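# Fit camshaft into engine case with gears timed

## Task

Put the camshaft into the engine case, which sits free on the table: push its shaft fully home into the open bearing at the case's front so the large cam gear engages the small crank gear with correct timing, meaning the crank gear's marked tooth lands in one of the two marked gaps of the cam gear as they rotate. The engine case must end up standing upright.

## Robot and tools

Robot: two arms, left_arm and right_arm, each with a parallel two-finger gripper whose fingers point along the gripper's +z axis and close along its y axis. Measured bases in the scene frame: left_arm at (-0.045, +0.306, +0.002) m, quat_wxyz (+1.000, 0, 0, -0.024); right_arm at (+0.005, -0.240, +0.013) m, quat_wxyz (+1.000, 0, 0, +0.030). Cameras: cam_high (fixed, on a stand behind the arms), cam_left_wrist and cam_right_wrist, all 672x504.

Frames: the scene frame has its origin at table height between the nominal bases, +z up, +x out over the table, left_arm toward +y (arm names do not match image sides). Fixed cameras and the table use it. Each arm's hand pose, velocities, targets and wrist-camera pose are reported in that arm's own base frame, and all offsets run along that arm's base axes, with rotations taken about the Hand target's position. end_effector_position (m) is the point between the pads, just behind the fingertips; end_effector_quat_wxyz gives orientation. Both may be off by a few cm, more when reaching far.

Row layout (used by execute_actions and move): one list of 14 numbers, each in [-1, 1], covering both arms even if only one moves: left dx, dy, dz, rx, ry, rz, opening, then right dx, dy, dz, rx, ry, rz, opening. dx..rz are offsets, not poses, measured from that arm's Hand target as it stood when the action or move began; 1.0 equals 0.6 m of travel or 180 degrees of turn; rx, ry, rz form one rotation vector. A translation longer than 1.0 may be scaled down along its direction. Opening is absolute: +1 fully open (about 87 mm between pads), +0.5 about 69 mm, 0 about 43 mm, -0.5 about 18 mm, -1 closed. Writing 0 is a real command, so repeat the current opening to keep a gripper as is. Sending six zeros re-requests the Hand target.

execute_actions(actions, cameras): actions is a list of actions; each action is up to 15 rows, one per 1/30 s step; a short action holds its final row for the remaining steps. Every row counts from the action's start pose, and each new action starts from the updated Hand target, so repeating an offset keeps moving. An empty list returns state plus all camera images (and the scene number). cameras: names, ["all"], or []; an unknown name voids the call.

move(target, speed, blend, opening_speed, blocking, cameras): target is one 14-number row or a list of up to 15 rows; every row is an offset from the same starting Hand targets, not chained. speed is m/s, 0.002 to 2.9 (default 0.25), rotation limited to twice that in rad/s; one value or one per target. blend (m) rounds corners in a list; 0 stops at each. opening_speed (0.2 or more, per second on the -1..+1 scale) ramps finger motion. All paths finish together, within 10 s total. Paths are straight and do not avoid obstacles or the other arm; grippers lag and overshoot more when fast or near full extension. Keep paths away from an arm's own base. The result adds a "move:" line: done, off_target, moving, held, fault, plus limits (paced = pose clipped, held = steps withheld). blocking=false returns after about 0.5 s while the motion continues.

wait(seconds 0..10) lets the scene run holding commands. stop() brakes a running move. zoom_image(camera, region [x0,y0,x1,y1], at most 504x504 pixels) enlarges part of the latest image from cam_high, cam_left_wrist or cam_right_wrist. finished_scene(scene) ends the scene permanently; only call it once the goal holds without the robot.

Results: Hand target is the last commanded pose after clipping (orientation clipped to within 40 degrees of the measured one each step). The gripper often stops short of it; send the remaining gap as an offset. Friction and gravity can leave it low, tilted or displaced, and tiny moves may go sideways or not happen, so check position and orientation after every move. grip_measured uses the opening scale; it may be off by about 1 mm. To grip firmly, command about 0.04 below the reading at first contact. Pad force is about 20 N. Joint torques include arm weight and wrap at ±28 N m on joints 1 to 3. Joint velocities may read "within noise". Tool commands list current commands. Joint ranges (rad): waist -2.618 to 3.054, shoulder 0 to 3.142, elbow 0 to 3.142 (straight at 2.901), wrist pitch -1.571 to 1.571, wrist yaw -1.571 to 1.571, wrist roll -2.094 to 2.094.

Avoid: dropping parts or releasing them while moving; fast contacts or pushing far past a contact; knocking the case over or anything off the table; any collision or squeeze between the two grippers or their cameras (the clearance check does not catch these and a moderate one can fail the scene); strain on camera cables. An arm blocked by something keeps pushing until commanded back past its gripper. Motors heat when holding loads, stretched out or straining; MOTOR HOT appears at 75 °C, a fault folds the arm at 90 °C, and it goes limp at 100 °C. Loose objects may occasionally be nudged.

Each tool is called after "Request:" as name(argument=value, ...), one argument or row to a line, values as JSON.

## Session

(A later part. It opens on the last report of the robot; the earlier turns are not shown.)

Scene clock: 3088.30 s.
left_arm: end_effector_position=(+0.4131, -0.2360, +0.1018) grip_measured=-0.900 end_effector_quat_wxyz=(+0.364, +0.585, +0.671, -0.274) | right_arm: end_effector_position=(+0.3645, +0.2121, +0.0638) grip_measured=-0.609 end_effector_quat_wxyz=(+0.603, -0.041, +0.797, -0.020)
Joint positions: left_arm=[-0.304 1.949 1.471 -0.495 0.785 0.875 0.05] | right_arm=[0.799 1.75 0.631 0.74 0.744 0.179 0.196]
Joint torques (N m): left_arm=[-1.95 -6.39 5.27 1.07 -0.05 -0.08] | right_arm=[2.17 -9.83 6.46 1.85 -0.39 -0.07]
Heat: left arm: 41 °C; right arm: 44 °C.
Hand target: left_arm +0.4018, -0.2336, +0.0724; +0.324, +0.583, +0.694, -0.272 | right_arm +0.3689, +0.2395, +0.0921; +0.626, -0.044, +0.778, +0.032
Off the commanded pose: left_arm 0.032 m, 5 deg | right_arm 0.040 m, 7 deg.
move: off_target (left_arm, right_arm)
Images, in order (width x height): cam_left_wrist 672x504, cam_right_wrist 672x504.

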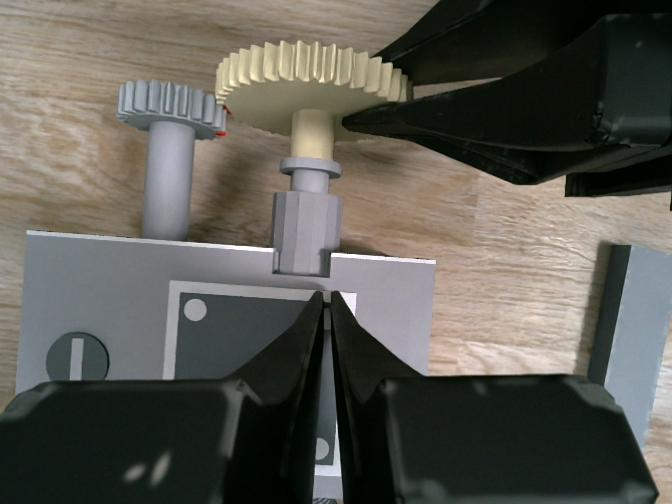

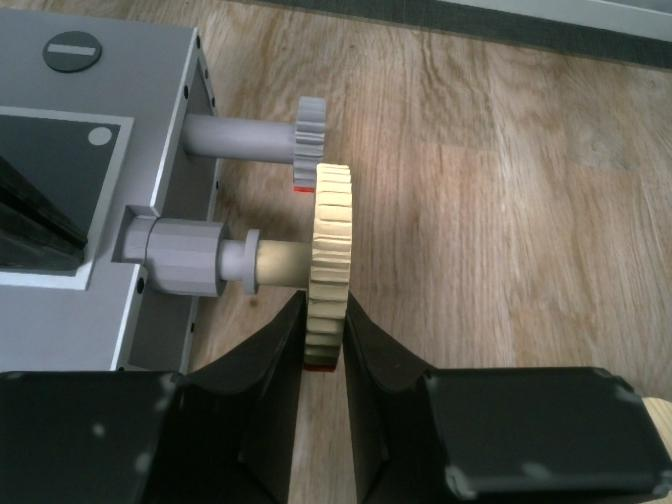

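Request:
move(
  target=[
    [0, 0, 0, 0, 0, 0, -0.9, 0, 0.0, -0.03, 0, 0, -0.02, -0.61],
    [0, 0, 0, 0, 0, 0, -0.9, 0, 0.003, 0.005, 0, 0, -0.03, -0.61],
    [0, 0, 0, 0, 0, 0, -0.9, 0, 0.006, -0.03, 0, 0, -0.03, -0.61],
    [0, 0, 0, 0, 0, 0, -0.9, 0, 0.01, 0.005, 0, 0, -0.03, -0.61],
  ],
  speed=0.06,
  blend=0.002,
  opening_speed=0.6,
  cameras=["cam_left_wrist","cam_right_wrist"],
)

Request:
zoom_image(
  camera="cam_left_wrist",
  region=[170, 40, 350, 250],
)

Scene clock: 3099.40 s.
left_arm: end_effector_position=(+0.4130, -0.2361, +0.1018) grip_measured=-0.900 end_effector_quat_wxyz=(+0.364, +0.585, +0.671, -0.274) | right_arm: end_effector_position=(+0.3623, +0.2180, +0.0630) grip_measured=-0.608 end_effector_quat_wxyz=(+0.601, -0.010, +0.798, -0.044)
Joint positions: left_arm=[-0.304 1.949 1.471 -0.495 0.785 0.875 0.05] | right_arm=[0.844 1.783 0.692 0.66 0.856 0.249 0.196]
Joint torques (N m): left_arm=[-1.89 -6.39 5.27 1.07 -0.05 -0.09] | right_arm=[2.45 -10.13 7.42 1.73 -0.1 -0.17]
Heat: left arm: 41 °C; right arm: 43 °C.
Hand target: left_arm +0.4019, -0.2336, +0.0724; +0.324, +0.583, +0.694, -0.272 | right_arm +0.3689, +0.2455, +0.0951; +0.626, -0.008, +0.779, +0.003
Off the commanded pose: left_arm 0.032 m, 5 deg | right_arm 0.043 m, 6 deg.
move: off_target (left_arm, right_arm)
Images, in order (width x height): cam_left_wrist 672x504, cam_right_wrist 672x504.

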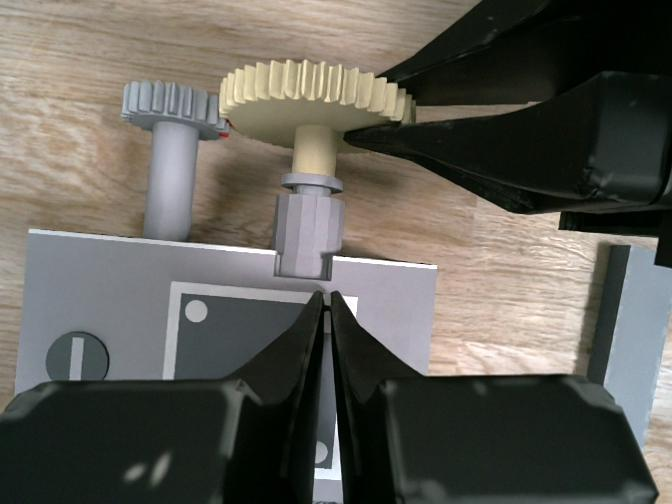

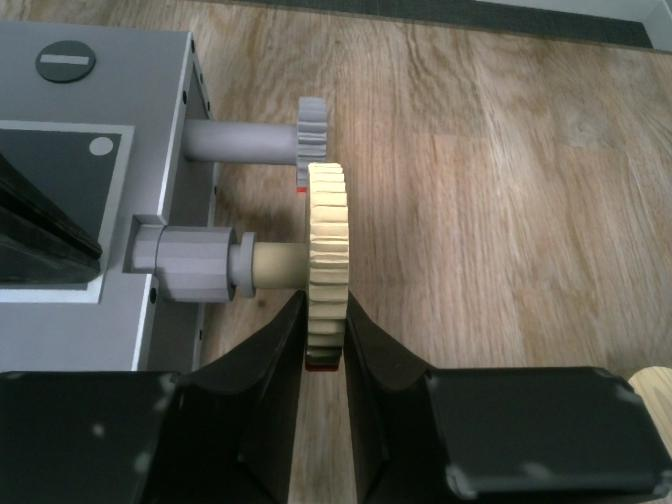

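Scaled by 2.400 from the camera's 672x504 image, which has a finer 960x720 frame.

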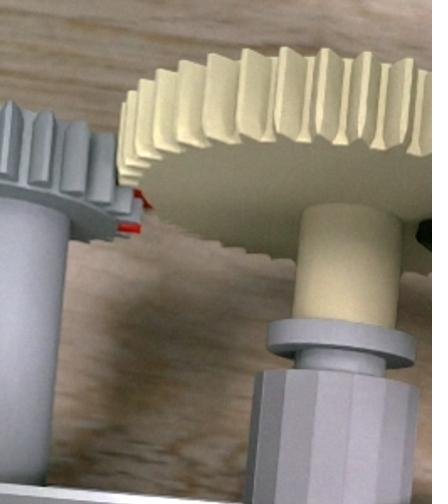

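Request:
move(
  target=[
    [0, 0, 0, 0, 0, 0, -0.9, 0, 0.0, -0.03, 0, 0, -0.01, -0.61],
    [0, 0, 0, 0, 0, 0, -0.9, 0, 0.003, 0.005, 0, 0, -0.02, -0.61],
    [0, 0, 0, 0, 0, 0, -0.9, 0, 0.006, -0.03, 0, 0, -0.02, -0.61],
  ],
  speed=0.06,
  blend=0.002,
  opening_speed=0.6,
  cameras=["cam_left_wrist","cam_right_wrist"],
)

Request:
zoom_image(
  camera="cam_left_wrist",
  region=[170, 40, 350, 250],
)

Scene clock: 3110.13 s.
left_arm: end_effector_position=(+0.4130, -0.2361, +0.1019) grip_measured=-0.900 end_effector_quat_wxyz=(+0.364, +0.585, +0.671, -0.274) | right_arm: end_effector_position=(+0.3600, +0.2212, +0.0620) grip_measured=-0.606 end_effector_quat_wxyz=(+0.607, +0.017, +0.792, -0.063)
Joint positions: left_arm=[-0.304 1.949 1.471 -0.494 0.785 0.875 0.05] | right_arm=[0.879 1.819 0.727 0.635 0.953 0.3 0.197]
Joint torques (N m): left_arm=[-1.89 -6.41 5.27 1.07 -0.05 -0.09] | right_arm=[1.87 -5.82 6.95 2.12 -0.19 -0.18]
Motor temperatures (°C): left_arm=[23 40 33 29 26 25 24] | right_arm=[25 37 39 44 28 26 28]
Heat: left arm: 40 °C; right arm: 44 °C.
Hand target: left_arm +0.4019, -0.2336, +0.0724; +0.324, +0.583, +0.694, -0.272 | right_arm +0.3689, +0.2490, +0.0770; +0.626, +0.017, +0.779, -0.017
Off the commanded pose: left_arm 0.032 m, 5 deg | right_arm 0.033 m, 6 deg.
move: off_target (left_arm, right_arm)
Images, in order (width x height): cam_left_wrist 672x504, cam_right_wrist 672x504.

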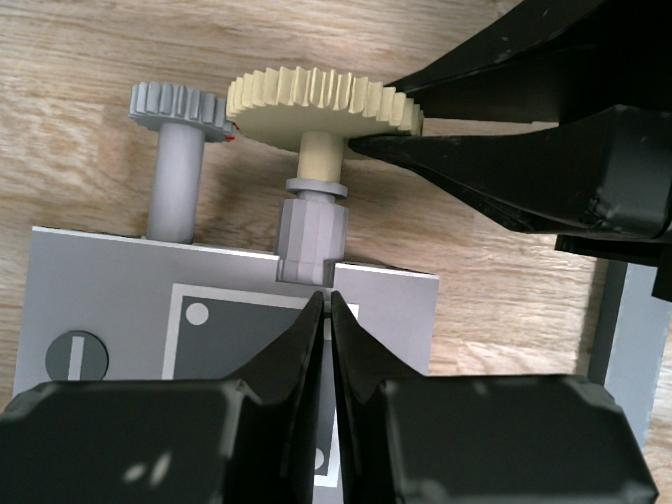

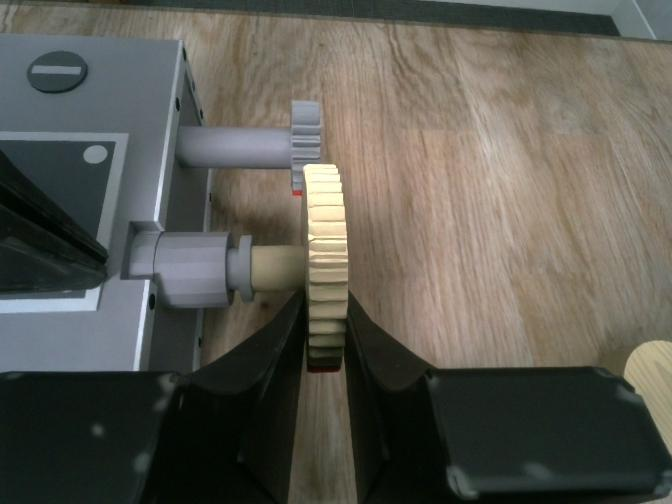

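Scaled by 2.400 from the camera's 672x504 image, which has a finer 960x720 frame.

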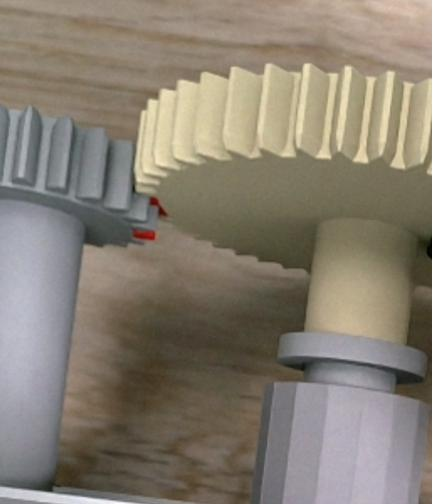

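Request:
move(
  target=[
    [0, 0, 0, 0, 0, 0, -0.9, 0, -0.025, 0, 0, 0, 0, -0.6],
    [0, 0, 0, 0, 0, 0, -0.9, 0, -0.025, 0.01, 0, 0, 0, -0.2],
    [0, 0, 0, 0, 0, 0, -0.9, -0.12, -0.028, 0.05, 0, 0, 0, -0.2],
    [0, 0, 0, 0, 0, 0, -0.9, -0.18, -0.12, 0.16, 0, 0, 0.1, -0.3],
  ],
  speed=[0.05,0.05,0.12,0.25],
  blend=[0,0,0.02,0],
  opening_speed=0.6,
  cameras=["cam_left_wrist"],
)

Scene clock: 3121.17 s.
left_arm: end_effector_position=(+0.4139, -0.2359, +0.1019) grip_measured=-0.900 end_effector_quat_wxyz=(+0.365, +0.585, +0.671, -0.272) | right_arm: end_effector_position=(+0.2597, +0.1774, +0.1717) grip_measured=-0.300 end_effector_quat_wxyz=(+0.622, -0.103, +0.772, +0.082)
Joint positions: left_arm=[-0.304 1.949 1.471 -0.491 0.782 0.875 0.05] | right_arm=[0.92 0.873 0.448 0.156 0.638 0.161 0.35]
Joint torques (N m): left_arm=[-1.89 -6.41 5.3 1.04 -0.01 -0.09] | right_arm=[-0.5 -0.83 6.27 1.59 0.05 -0.1]
Heat: left arm: 40 °C; right arm: 45 °C.
Hand target: left_arm +0.4019, -0.2336, +0.0724; +0.324, +0.583, +0.694, -0.272 | right_arm +0.2609, +0.1771, +0.1730; +0.621, -0.105, +0.772, +0.081
Off the commanded pose: left_arm 0.032 m, 5 deg | right_arm 0.002 m, 0 deg.
move: off_target (left_arm); target 2's new opening was sent with right_arm's hand 0.025 m and 5 deg from that target
Images, in order (width x height): cam_left_wrist 672x504.

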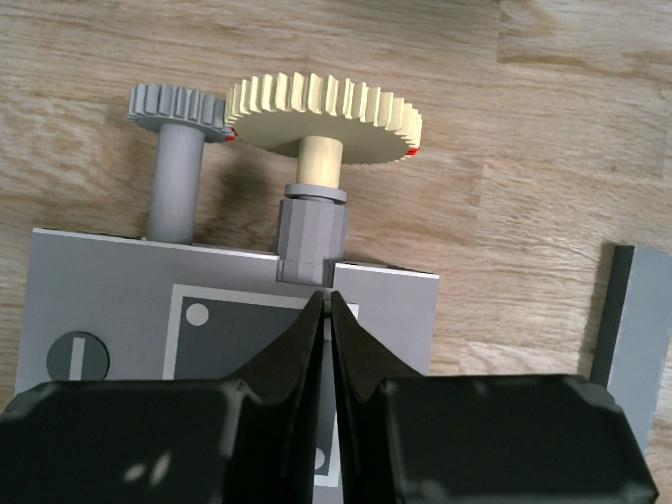

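Request:
move(
  target=[
    [0, 0, 0, 0, 0, 0, -0.9, 0.0, -0.15, -0.03, 0.025, -0.025, 0.15, -1],
    [0, 0, 0, 0, 0, 0, -0.9, 0.14, -0.153, -0.097, 0.0509, -0.0491, 0.3028, -1],
  ],
  speed=0.25,
  blend=0.03,
  opening_speed=1,
  cameras=["cam_right_wrist"],
)

Request:
zoom_image(
  camera="cam_right_wrist",
  region=[240, 60, 460, 260],
)

Scene clock: 3138.30 s.
left_arm: end_effector_position=(+0.4139, -0.2359, +0.1019) grip_measured=-0.900 end_effector_quat_wxyz=(+0.365, +0.585, +0.671, -0.272) | right_arm: end_effector_position=(+0.3448, +0.0854, +0.1147) grip_measured=-1.000 end_effector_quat_wxyz=(+0.573, -0.402, +0.588, +0.406)
Joint positions: left_arm=[-0.304 1.949 1.471 -0.491 0.782 0.875 0.05] | right_arm=[-0.27 1.762 0.601 0.987 -1.486 -0.157 0]
Joint torques (N m): left_arm=[-1.89 -6.41 5.3 1.04 -0.01 -0.09] | right_arm=[0.08 -5.19 3.84 1.46 -0.21 -0.01]
Heat: left arm: 40 °C; right arm: 43 °C.
Hand target: left_arm +0.4019, -0.2336, +0.0724; +0.324, +0.583, +0.694, -0.272 | right_arm +0.3449, +0.0853, +0.1148; +0.577, -0.404, +0.582, +0.407
Off the commanded pose: left_arm 0.032 m, 5 deg | right_arm 0.000 m, 1 deg.
move: off_target (left_arm)
Images, in order (width x height): cam_right_wrist 672x504.

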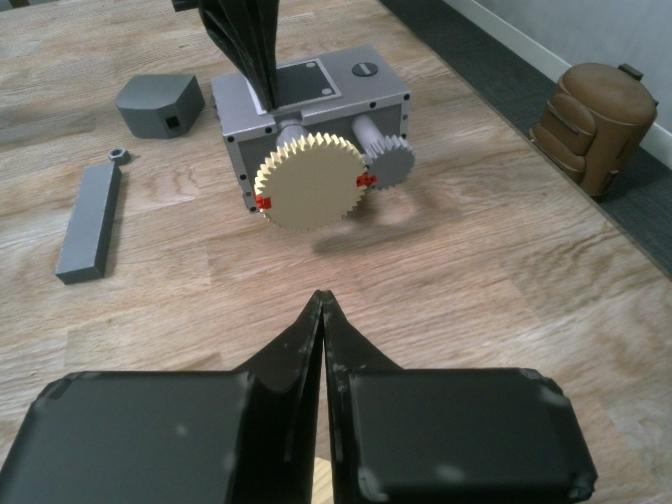

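Scaled by 2.291 from the camera's 672x504 image, which has a finer 960x720 frame.

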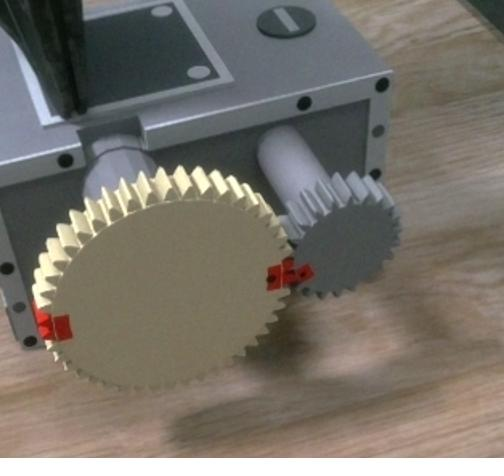

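Request:
zoom_image(
  camera="cam_right_wrist",
  region=[340, 130, 430, 210],
)

Scaled by 5.600 from the camera's 672x504 image, which has a finer 960x720 frame.

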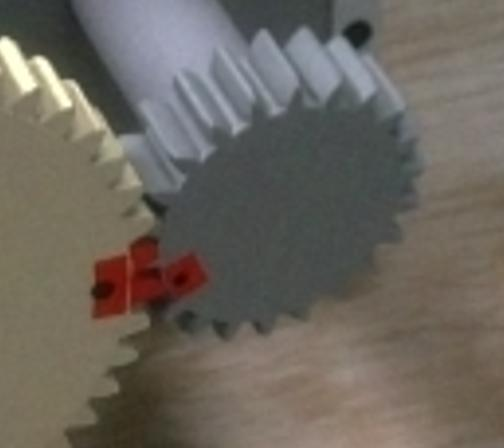

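Request:
move(
  target=[0, 0, 0, 0, 0, 0, -0.9, 0.06, 0.06, -0.07, 0, 0, 0, -1],
  speed=0.12,
  cameras=["cam_right_wrist"],
)

Request:
zoom_image(
  camera="cam_right_wrist",
  region=[320, 110, 430, 210],
)

Scene clock: 3165.67 s.
left_arm: end_effector_position=(+0.4139, -0.2359, +0.1019) grip_measured=-0.900 end_effector_quat_wxyz=(+0.365, +0.585, +0.671, -0.272) | right_arm: end_effector_position=(+0.3734, +0.1210, +0.0686) grip_measured=-1.000 end_effector_quat_wxyz=(+0.566, -0.398, +0.590, +0.416)
Joint positions: left_arm=[-0.304 1.949 1.471 -0.491 0.782 0.875 0.05] | right_arm=[-0.139 2.051 0.662 1.323 -1.366 -0.025 0]
Joint torques (N m): left_arm=[-1.91 -6.41 5.29 1.04 -0.02 -0.09] | right_arm=[0.58 -6.49 4.51 1.55 0.05 -0.01]
Heat: left arm: 40 °C; right arm: 42 °C.
Hand target: left_arm +0.4019, -0.2336, +0.0724; +0.324, +0.583, +0.694, -0.272 | right_arm +0.3809, +0.1212, +0.0727; +0.577, -0.404, +0.582, +0.407
Off the commanded pose: left_arm 0.032 m, 5 deg | right_arm 0.009 m, 2 deg.
move: off_target (left_arm)
Images, in order (width x height): cam_right_wrist 672x504.

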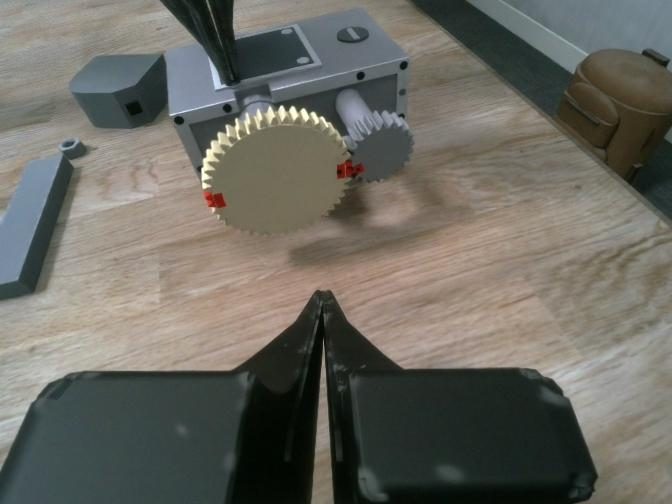

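Scaled by 4.582 from the camera's 672x504 image, which has a finer 960x720 frame.

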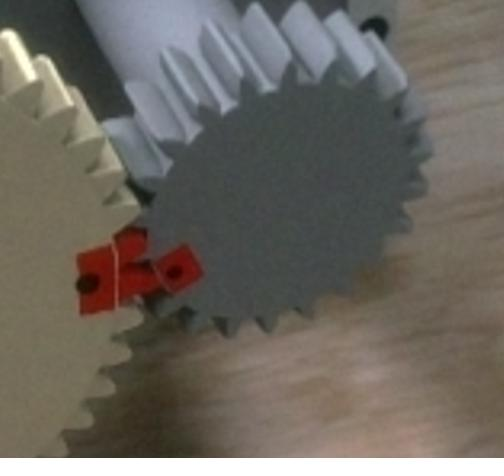

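Request:
move(
  target=[0, 0, 0, 0, 0, 0, -0.9, -0.008, 0.095, -0.043, -0.078, 0.0285, 0.055, -1],
  speed=0.12,
  cameras=["cam_left_wrist","cam_right_wrist"],
)

Request:
zoom_image(
  camera="cam_right_wrist",
  region=[340, 110, 480, 240],
)

Request:
zoom_image(
  camera="cam_left_wrist",
  region=[170, 40, 350, 250],
)

Scene clock: 3192.10 s.
left_arm: end_effector_position=(+0.4139, -0.2359, +0.1019) grip_measured=-0.900 end_effector_quat_wxyz=(+0.365, +0.585, +0.671, -0.272) | right_arm: end_effector_position=(+0.3680, +0.1761, +0.0346) grip_measured=-1.000 end_effector_quat_wxyz=(+0.448, -0.490, +0.626, +0.409)
Joint positions: left_arm=[-0.304 1.949 1.471 -0.491 0.782 0.875 0.05] | right_arm=[0.056 1.964 0.936 0.135 -1.225 -0.787 0]
Joint torques (N m): left_arm=[-1.91 -6.41 5.3 1.03 -0.01 -0.09] | right_arm=[0.7 -9.77 5.97 0.98 -0.41 -0.15]
Heat: left arm: 40 °C; right arm: 41 °C.
Hand target: left_arm +0.4019, -0.2336, +0.0724; +0.324, +0.583, +0.694, -0.272 | right_arm +0.3761, +0.1781, +0.0469; +0.459, -0.502, +0.615, +0.399
Off the commanded pose: left_arm 0.032 m, 5 deg | right_arm 0.015 m, 3 deg.
move: off_target (left_arm, right_arm)
Images, in order (width x height): cam_left_wrist 672x504, cam_right_wrist 672x504.

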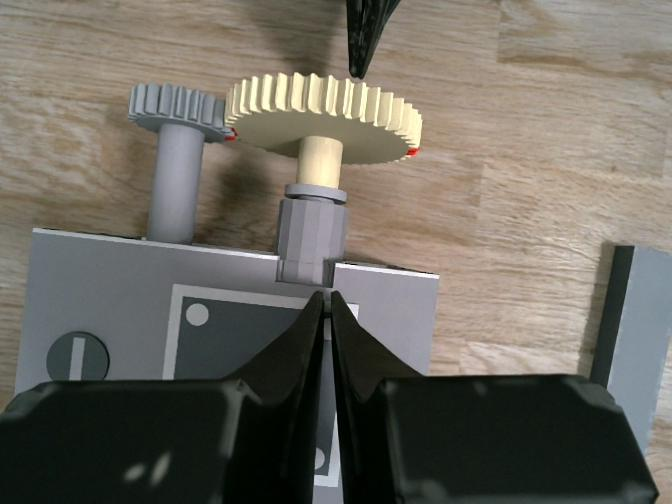

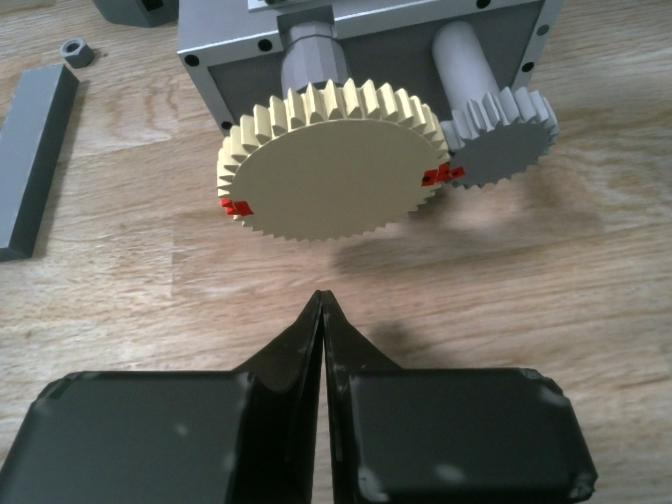

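Scaled by 3.600 from the camera's 672x504 image, which has a finer 960x720 frame.

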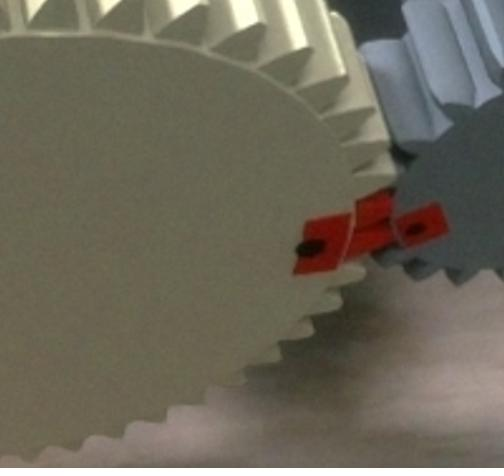

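Scaled by 2.400 from the camera's 672x504 image, which has a finer 960x720 frame.

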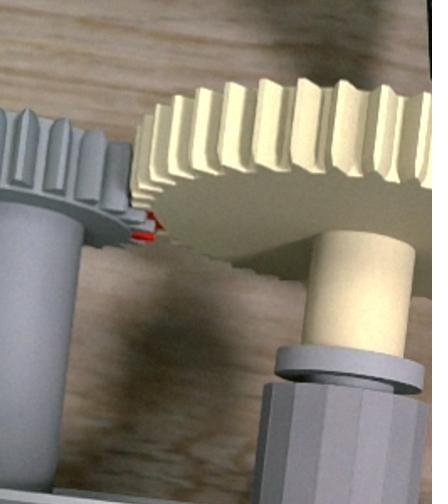

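Request:
move(
  target=[
    [0, 0, 0, 0, 0, 0, -0.9, 0.012, 0.02, 0.005, 0, 0, 0.01, -1],
    [0, 0, 0, 0, 0, 0, -0.9, 0.012, 0.06, 0.005, 0, 0, 0.03, -1],
    [0, 0, 0, 0, 0, 0, -0.9, 0.008, 0.075, 0.04, 0, 0, 0.04, -1],
    [0, 0, 0, 0, 0, 0, -0.9, 0.008, 0.08, 0.055, 0, 0, 0.04, -1],
  ],
  speed=0.06,
  blend=0.003,
  cameras=["cam_left_wrist","cam_right_wrist"],
)

Request:
zoom_image(
  camera="cam_left_wrist",
  region=[170, 40, 350, 250],
)

Scene clock: 3209.20 s.
left_arm: end_effector_position=(+0.4139, -0.2359, +0.1019) grip_measured=-0.900 end_effector_quat_wxyz=(+0.365, +0.585, +0.671, -0.272) | right_arm: end_effector_position=(+0.3793, +0.2086, +0.0516) grip_measured=-1.000 end_effector_quat_wxyz=(+0.413, -0.516, +0.622, +0.419)
Joint positions: left_arm=[-0.304 1.949 1.471 -0.491 0.782 0.875 0.05] | right_arm=[0.146 1.993 1.12 -0.081 -1.185 -0.817 0]
Joint torques (N m): left_arm=[-1.91 -6.39 5.3 1.04 -0.02 -0.09] | right_arm=[3.08 -11.84 6.86 1.07 -0.98 -0.12]
Heat: left arm: 40 °C; right arm: 40 °C.
Hand target: left_arm +0.4019, -0.2336, +0.0724; +0.324, +0.583, +0.694, -0.272 | right_arm +0.3809, +0.2262, +0.0799; +0.433, -0.539, +0.583, +0.427
Off the commanded pose: left_arm 0.032 m, 5 deg | right_arm 0.033 m, 6 deg.
move: off_target (left_arm, right_arm)
Images, in order (width x height): cam_left_wrist 672x504, cam_right_wrist 672x504.

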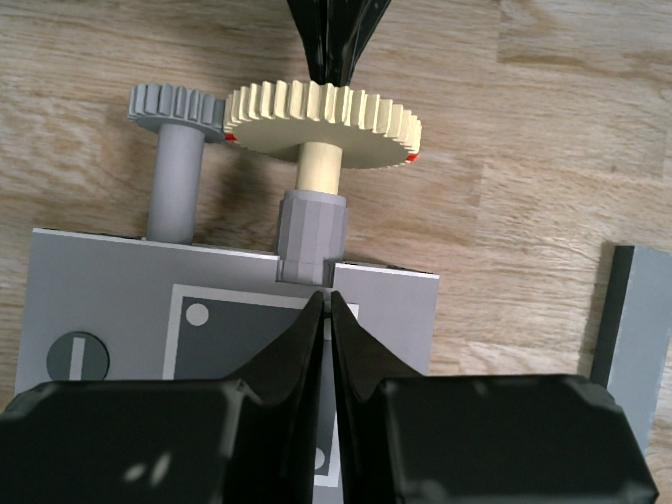

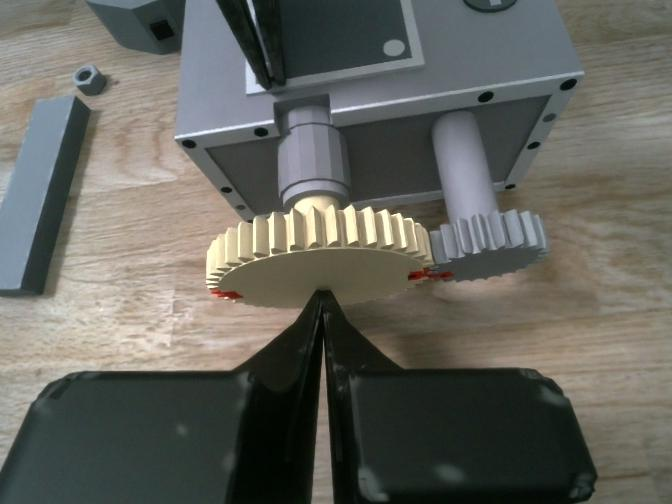

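Scaled by 2.400 from the camera's 672x504 image, which has a finer 960x720 frame.

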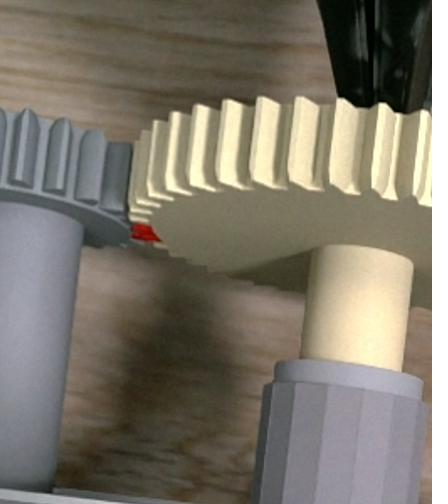

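Request:
move(
  target=[
    [0, 0, 0.02, 0, 0, 0, -0.9, 0, -0.06, -0.005, 0, 0, -0.02, -1],
    [0, 0, 0.04, 0, 0, 0, -0.9, -0.01, -0.16, 0.04, 0.078, -0.0285, -0.09, -1],
  ],
  speed=0.12,
  blend=0.01,
  cameras=["cam_left_wrist","cam_right_wrist"],
)

Request:
zoom_image(
  camera="cam_right_wrist",
  region=[320, 110, 430, 210],
)

Scene clock: 3217.87 s.
left_arm: end_effector_position=(+0.4070, -0.2353, +0.1021) grip_measured=-0.900 end_effector_quat_wxyz=(+0.345, +0.585, +0.682, -0.272) | right_arm: end_effector_position=(+0.3755, +0.1331, +0.1069) grip_measured=-1.000 end_effector_quat_wxyz=(+0.574, -0.417, +0.575, +0.407)
Joint positions: left_arm=[-0.314 1.949 1.495 -0.557 0.762 0.875 0.05] | right_arm=[-0.102 1.903 0.682 1.178 -1.345 -0.054 0]
Joint torques (N m): left_arm=[-1.01 -8.05 9.18 0.8 0.23 -0.12] | right_arm=[-0.55 -6.12 2.86 1.49 -0.02 -0.01]
Heat: left arm: 40 °C; right arm: 40 °C.
Hand target: left_arm +0.4019, -0.2336, +0.0964; +0.324, +0.583, +0.694, -0.272 | right_arm +0.3749, +0.1302, +0.1041; +0.577, -0.414, +0.576, +0.405
Off the commanded pose: left_arm 0.008 m, 3 deg | right_arm 0.004 m, 1 deg.
move: off_target (left_arm)
Images, in order (width x height): cam_left_wrist 672x504, cam_right_wrist 672x504.

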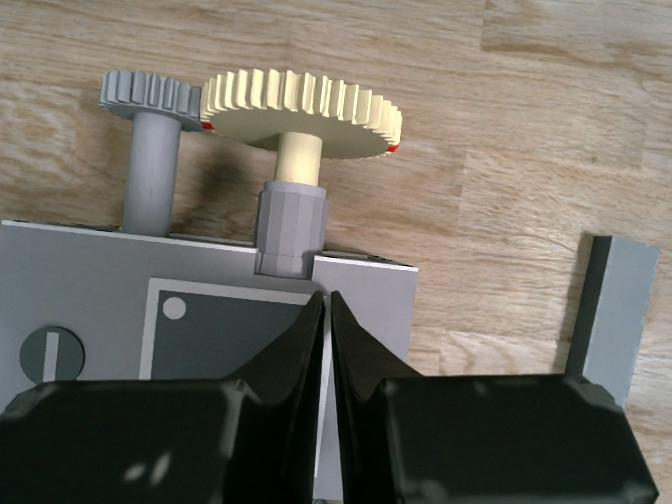

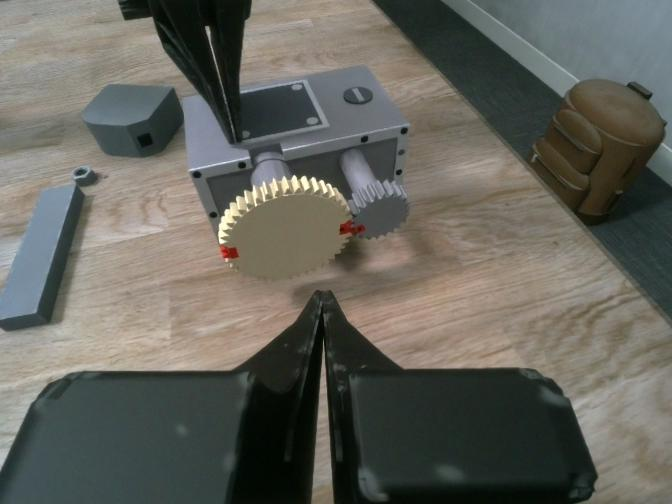

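Scaled by 4.582 from the camera's 672x504 image, which has a finer 960x720 frame.

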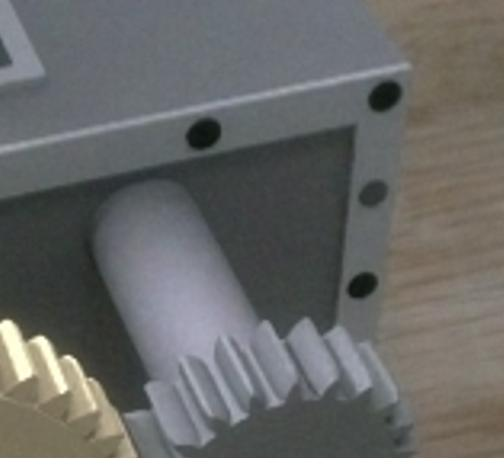

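Request:
zoom_image(
  camera="cam_right_wrist",
  region=[310, 170, 420, 270],
)

Request:
zoom_image(
  camera="cam_left_wrist",
  region=[150, 60, 260, 160],
)

Scaled by 4.582 from the camera's 672x504 image, which has a finer 960x720 frame.

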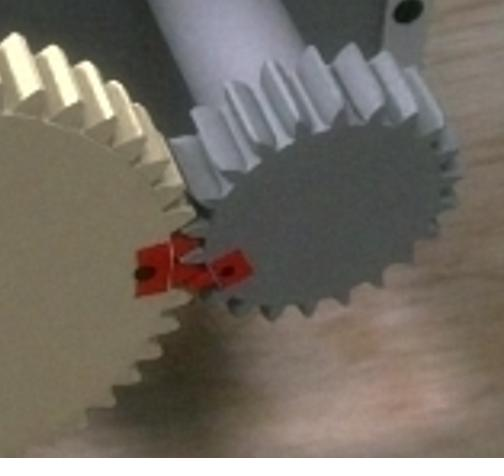

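Scaled by 4.582 from the camera's 672x504 image, which has a finer 960x720 frame.

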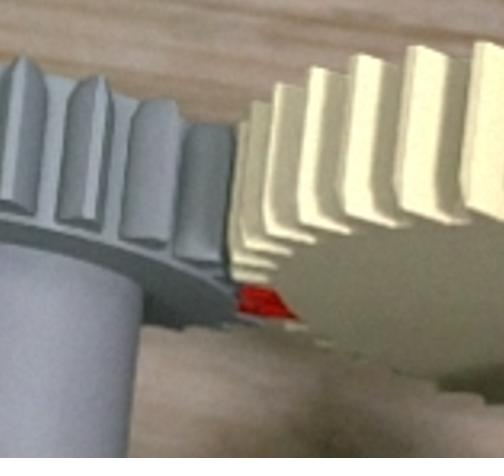

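Request:
move(
  target=[
    [0, 0, 0.0, 0, 0, 0, -0.9, -0.066, 0.08, 0.02, -0.05, 0.008, 0.06, -1],
    [0, 0, 0.0, 0, 0, 0, -0.9, -0.066, 0.15, -0.01, -0.055, 0.008, 0.067, -1],
  ],
  speed=0.12,
  blend=0.01,
  cameras=["cam_left_wrist","cam_right_wrist"],
)

Scene clock: 3260.90 s.
left_arm: end_effector_position=(+0.4070, -0.2353, +0.1021) grip_measured=-0.900 end_effector_quat_wxyz=(+0.345, +0.585, +0.682, -0.272) | right_arm: end_effector_position=(+0.3261, +0.2175, +0.0912) grip_measured=-1.000 end_effector_quat_wxyz=(+0.475, -0.509, +0.578, +0.426)
Joint positions: left_arm=[-0.314 1.949 1.495 -0.557 0.762 0.875 0.05] | right_arm=[0.174 1.732 0.761 0.385 -1.226 -0.548 0]
Joint torques (N m): left_arm=[-1.01 -8.05 9.18 0.8 0.23 -0.11] | right_arm=[0.54 -5.87 6.26 1.49 -0.24 0]
Heat: left arm: 43 °C; right arm: 42 °C.
Hand target: left_arm +0.4019, -0.2336, +0.0964; +0.324, +0.583, +0.694, -0.272 | right_arm +0.3352, +0.2203, +0.0980; +0.486, -0.515, +0.569, +0.417
Off the commanded pose: left_arm 0.008 m, 3 deg | right_arm 0.012 m, 2 deg.
move: off_target (left_arm, right_arm)
Images, in order (width x height): cam_left_wrist 672x504, cam_right_wrist 672x504.

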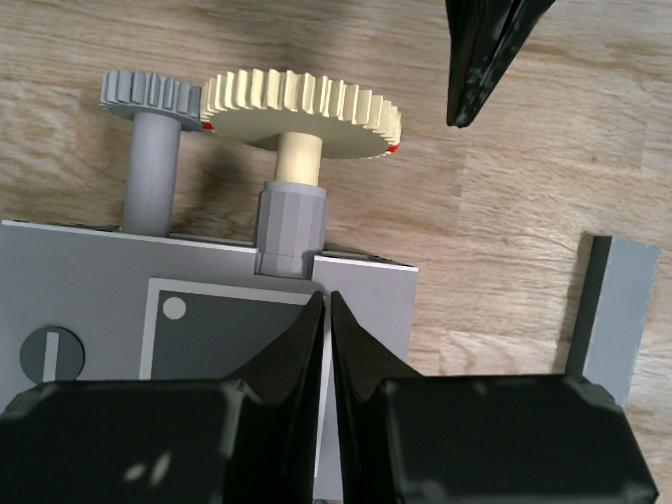

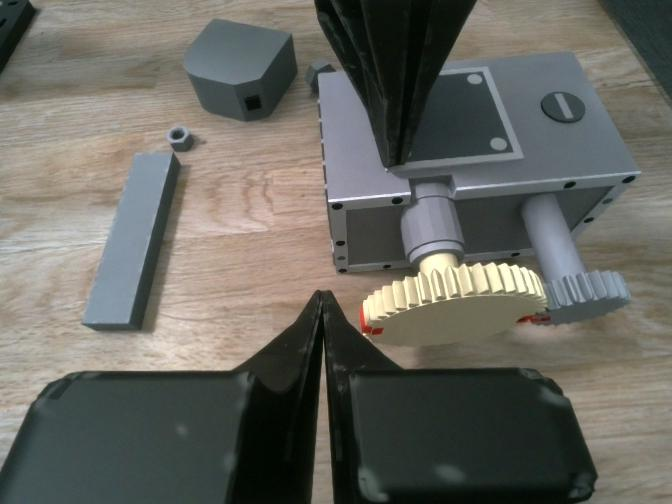

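Request:
move(
  target=[0, 0, 0.0, 0, 0, 0, -0.9, 0.032, 0.0, -0.01, 0, 0, 0, -1],
  speed=0.08,
  cameras=["cam_left_wrist","cam_right_wrist"],
)

Scene clock: 3268.53 s.
left_arm: end_effector_position=(+0.4070, -0.2353, +0.1021) grip_measured=-0.900 end_effector_quat_wxyz=(+0.345, +0.585, +0.682, -0.272) | right_arm: end_effector_position=(+0.3434, +0.2208, +0.0857) grip_measured=-1.000 end_effector_quat_wxyz=(+0.473, -0.509, +0.579, +0.428)
Joint positions: left_arm=[-0.314 1.949 1.495 -0.557 0.762 0.875 0.05] | right_arm=[0.174 1.808 0.831 0.386 -1.228 -0.549 0]
Joint torques (N m): left_arm=[-1.01 -8.03 9.17 0.8 0.23 -0.12] | right_arm=[-0.36 -6.24 6.52 1.38 -0.33 -0.14]
Heat: left arm: 43 °C; right arm: 42 °C.
Hand target: left_arm +0.4019, -0.2336, +0.0964; +0.324, +0.583, +0.694, -0.272 | right_arm +0.3544, +0.2203, +0.0919; +0.486, -0.515, +0.570, +0.417
Off the commanded pose: left_arm 0.008 m, 3 deg | right_arm 0.013 m, 2 deg.
move: off_target (left_arm, right_arm)
Images, in order (width x height): cam_left_wrist 672x504, cam_right_wrist 672x504.

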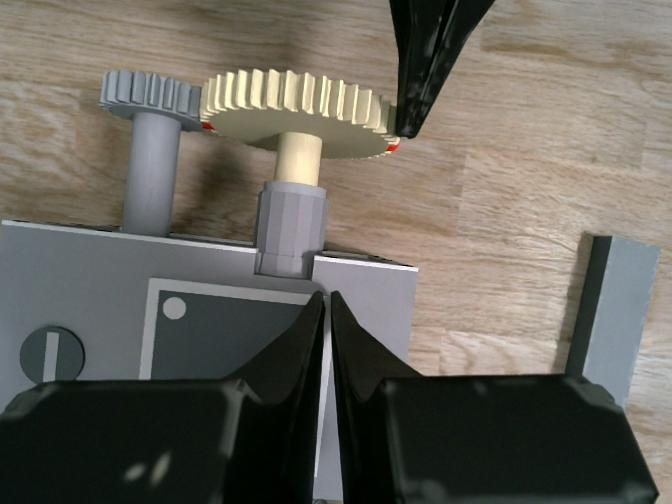

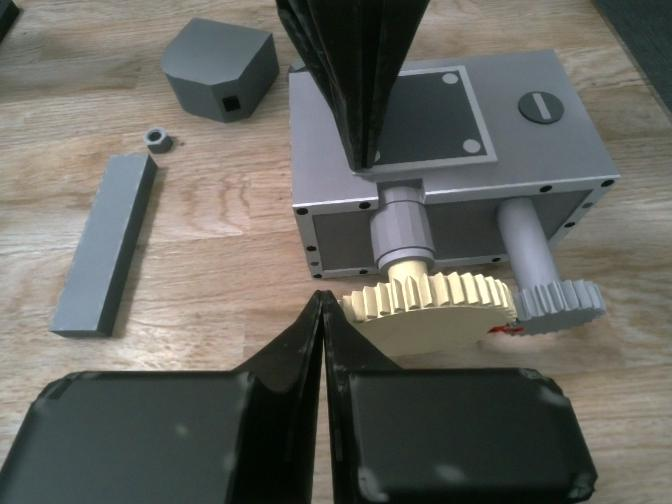

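Request:
move(
  target=[0, 0, 0.0, 0, 0, 0, -0.9, 0.0, 0.0, -0.06, 0, 0, 0, -1],
  speed=0.06,
  cameras=["cam_left_wrist","cam_right_wrist"],
)

Request:
zoom_image(
  camera="cam_left_wrist",
  region=[150, 60, 260, 160],
)

Request:
zoom_image(
  camera="cam_right_wrist",
  region=[310, 230, 630, 380],
)

Scene clock: 3276.23 s.
left_arm: end_effector_position=(+0.4070, -0.2353, +0.1021) grip_measured=-0.900 end_effector_quat_wxyz=(+0.345, +0.585, +0.682, -0.272) | right_arm: end_effector_position=(+0.3418, +0.2245, +0.0604) grip_measured=-1.000 end_effector_quat_wxyz=(+0.469, -0.514, +0.562, +0.447)
Joint positions: left_arm=[-0.314 1.949 1.495 -0.557 0.762 0.875 0.05] | right_arm=[0.174 1.918 0.821 0.502 -1.28 -0.553 0]
Joint torques (N m): left_arm=[-1.02 -8.03 9.18 0.8 0.23 -0.12] | right_arm=[-0.44 -6.84 3.77 1.58 0.25 -0.18]
Heat: left arm: 43 °C; right arm: 42 °C.
Hand target: left_arm +0.4019, -0.2336, +0.0964; +0.324, +0.583, +0.694, -0.272 | right_arm +0.3545, +0.2203, +0.0560; +0.486, -0.515, +0.569, +0.417
Off the commanded pose: left_arm 0.008 m, 3 deg | right_arm 0.014 m, 4 deg.
move: off_target (left_arm, right_arm)
Images, in order (width x height): cam_left_wrist 672x504, cam_right_wrist 672x504.

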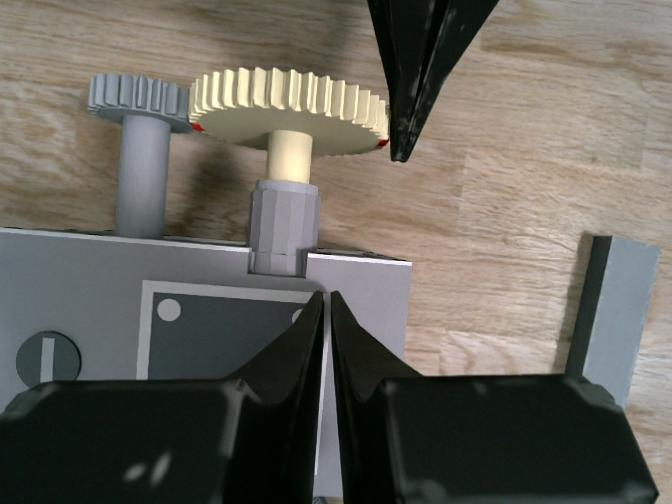

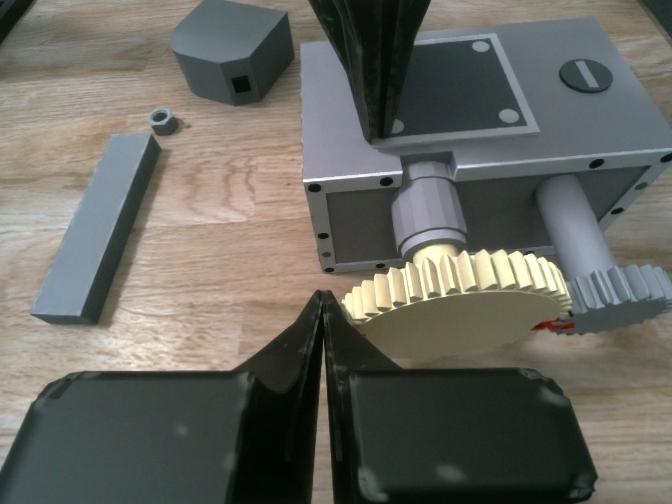

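Scaled by 4.582 from the camera's 672x504 image, which has a finer 960x720 frame.

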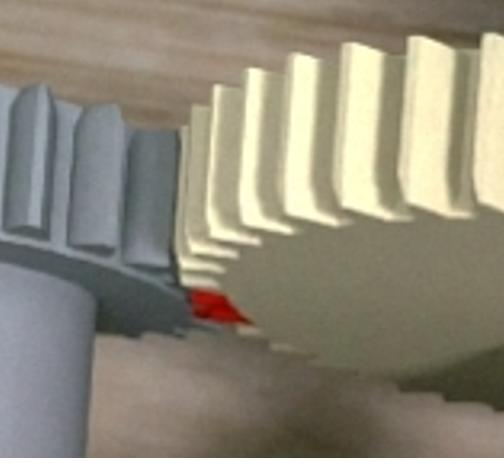

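Scaled by 1.575 from the camera's 672x504 image, which has a finer 960x720 frame.

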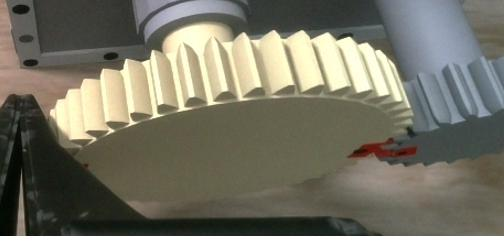

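Request:
move(
  target=[
    [0, 0, 0.0, 0, 0, 0, -0.9, 0.0, 0.0, 0.05, 0, 0, 0, -1],
    [0, 0, 0.0, 0, 0, 0, -0.9, 0.014, -0.01, 0.05, 0, 0, 0, -1],
    [0, 0, 0.0, 0, 0, 0, -0.9, 0.014, -0.01, -0.03, 0, 0, 0, -1],
  ],
  speed=0.06,
  cameras=["cam_left_wrist","cam_right_wrist"],
)

Request:
zoom_image(
  camera="cam_right_wrist",
  region=[310, 230, 630, 380],
)

Scene clock: 3285.83 s.
left_arm: end_effector_position=(+0.4070, -0.2353, +0.1021) grip_measured=-0.900 end_effector_quat_wxyz=(+0.345, +0.585, +0.682, -0.272) | right_arm: end_effector_position=(+0.3519, +0.2190, +0.0400) grip_measured=-1.000 end_effector_quat_wxyz=(+0.468, -0.514, +0.568, +0.440)
Joint positions: left_arm=[-0.314 1.949 1.495 -0.557 0.762 0.875 0.05] | right_arm=[0.157 1.995 0.85 0.502 -1.277 -0.603 0]
Joint torques (N m): left_arm=[-1.01 -8.05 9.18 0.8 0.23 -0.12] | right_arm=[-0.79 -7.16 3.52 1.66 -0.01 -0.08]
Heat: left arm: 43 °C; right arm: 42 °C.
Hand target: left_arm +0.4019, -0.2336, +0.0964; +0.324, +0.583, +0.694, -0.272 | right_arm +0.3629, +0.2142, +0.0380; +0.486, -0.515, +0.570, +0.417
Off the commanded pose: left_arm 0.008 m, 3 deg | right_arm 0.012 m, 3 deg.
move: off_target (left_arm, right_arm)
Images, in order (width x height): cam_left_wrist 672x504, cam_right_wrist 672x504.

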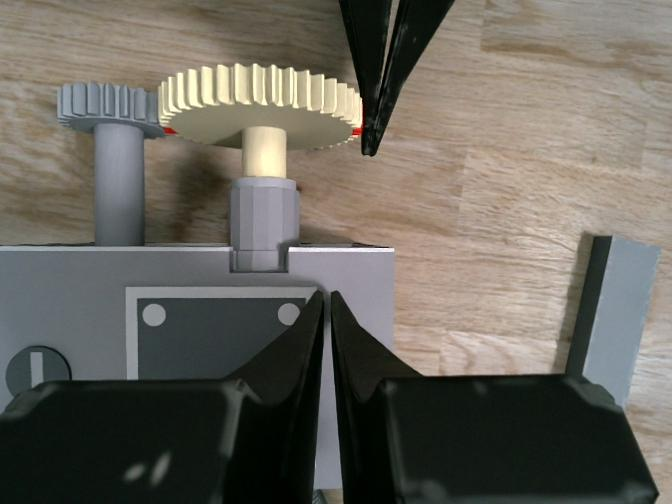

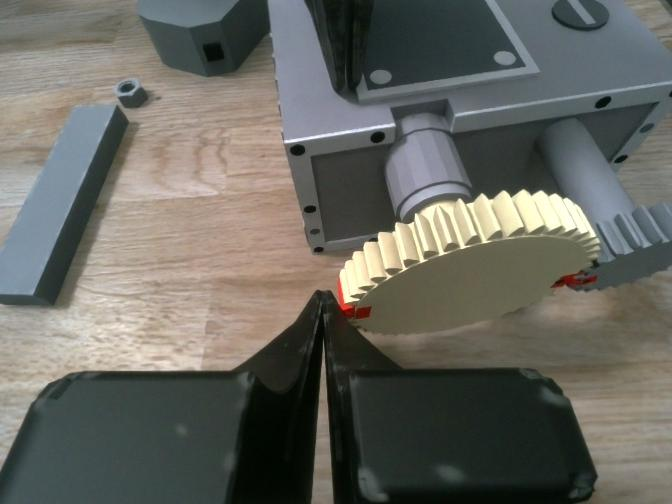

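Scaled by 1.575 from the camera's 672x504 image, which has a finer 960x720 frame.

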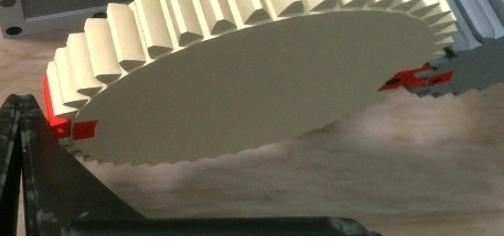

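Request:
zoom_image(
  camera="cam_right_wrist",
  region=[520, 180, 672, 310],
)

Scaled by 3.316 from the camera's 672x504 image, which has a finer 960x720 frame.

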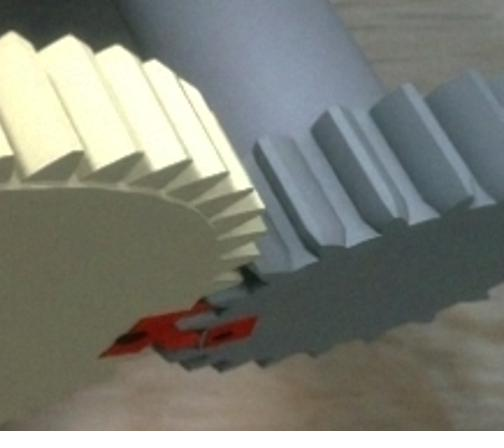

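Request:
move(
  target=[
    [0, 0, 0, 0, 0, 0, -0.9, -0.072, -0.03, 0.03, 0, 0, 0, -1],
    [0, 0, 0, 0, 0, 0, -0.9, -0.138, -0.05, 0.187, -0.01, 0.017, -0.21, -0.2],
    [0, 0, 0, 0, 0, 0, -0.9, -0.06, 0.013, 0.145, -0.0214, 0.0347, -0.433, -0.2],
  ],
  speed=[0.12,0.2,0.2],
  blend=[0.02,0.03,0],
  opening_speed=1,
  cameras=["cam_right_wrist"],
)

Scene clock: 3321.37 s.
left_arm: end_effector_position=(+0.4070, -0.2353, +0.1021) grip_measured=-0.900 end_effector_quat_wxyz=(+0.345, +0.585, +0.682, -0.272) | right_arm: end_effector_position=(+0.3234, +0.2156, +0.1165) grip_measured=-0.200 end_effector_quat_wxyz=(+0.589, -0.043, +0.806, +0.021)
Joint positions: left_arm=[-0.314 1.949 1.495 -0.557 0.762 0.875 0.05] | right_arm=[0.875 1.433 0.628 0.38 0.741 0.279 0.4]
Joint torques (N m): left_arm=[-1.01 -8.05 9.18 0.81 0.23 -0.12] | right_arm=[0.81 -3.99 7.36 1.53 0.32 0.02]
Heat: left arm: 44 °C; right arm: 43 °C.
Hand target: left_arm +0.4019, -0.2336, +0.0964; +0.324, +0.583, +0.694, -0.272 | right_arm +0.3269, +0.2220, +0.1250; +0.595, -0.035, +0.803, +0.026
Off the commanded pose: left_arm 0.008 m, 3 deg | right_arm 0.011 m, 1 deg.
move: off_target (left_arm, right_arm); blend cut to 0 m at target 2
Images, in order (width x height): cam_right_wrist 672x504.

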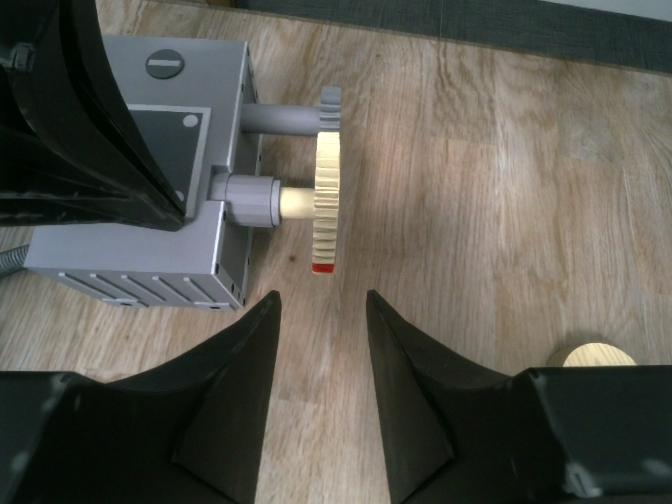

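Request:
move(
  target=[
    [0, 0, -0.02, 0, 0, 0, -0.9, 0.085, 0.004, -0.07, 0, 0, 0, -0.3],
    [0, 0, -0.02, 0, 0, 0, -0.9, 0.085, 0.004, -0.07, 0, 0, 0, -0.5],
  ],
  speed=0.08,
  opening_speed=0.5,
  cameras=["cam_right_wrist"],
)

Scene clock: 3333.70 s.
left_arm: end_effector_position=(+0.4072, -0.2354, +0.1022) grip_measured=-0.900 end_effector_quat_wxyz=(+0.346, +0.585, +0.681, -0.272) | right_arm: end_effector_position=(+0.3686, +0.2179, +0.0728) grip_measured=-0.500 end_effector_quat_wxyz=(+0.583, -0.042, +0.811, +0.015)
Joint positions: left_arm=[-0.314 1.949 1.495 -0.555 0.762 0.875 0.05] | right_arm=[0.765 1.693 0.672 0.609 0.644 0.231 0.25]
Joint torques (N m): left_arm=[-1.01 -7.17 6.08 1.24 0.23 -0.11] | right_arm=[-0.39 -5.34 6.58 1.82 0.1 -0.1]
Heat: left arm: 44 °C; right arm: 42 °C.
Hand target: left_arm +0.4019, -0.2337, +0.0844; +0.324, +0.583, +0.694, -0.272 | right_arm +0.3778, +0.2244, +0.0830; +0.595, -0.036, +0.803, +0.026
Off the commanded pose: left_arm 0.019 m, 3 deg | right_arm 0.015 m, 2 deg.
move: off_target (left_arm, right_arm); target 2's new opening was sent with right_arm's hand 0.015 m and 2 deg from that target
Images, in order (width x height): cam_right_wrist 672x504.

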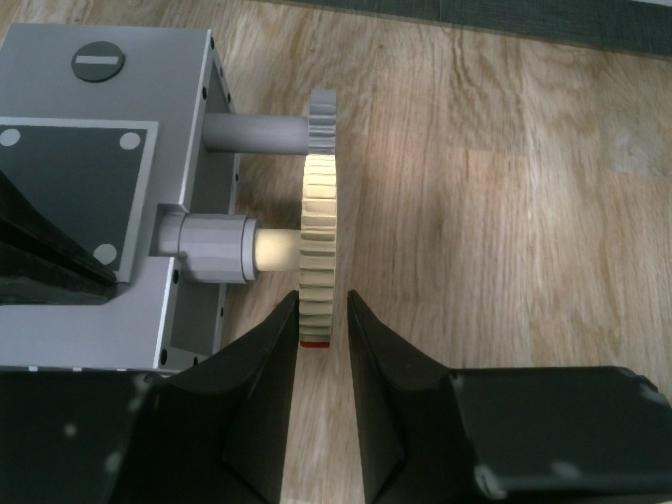

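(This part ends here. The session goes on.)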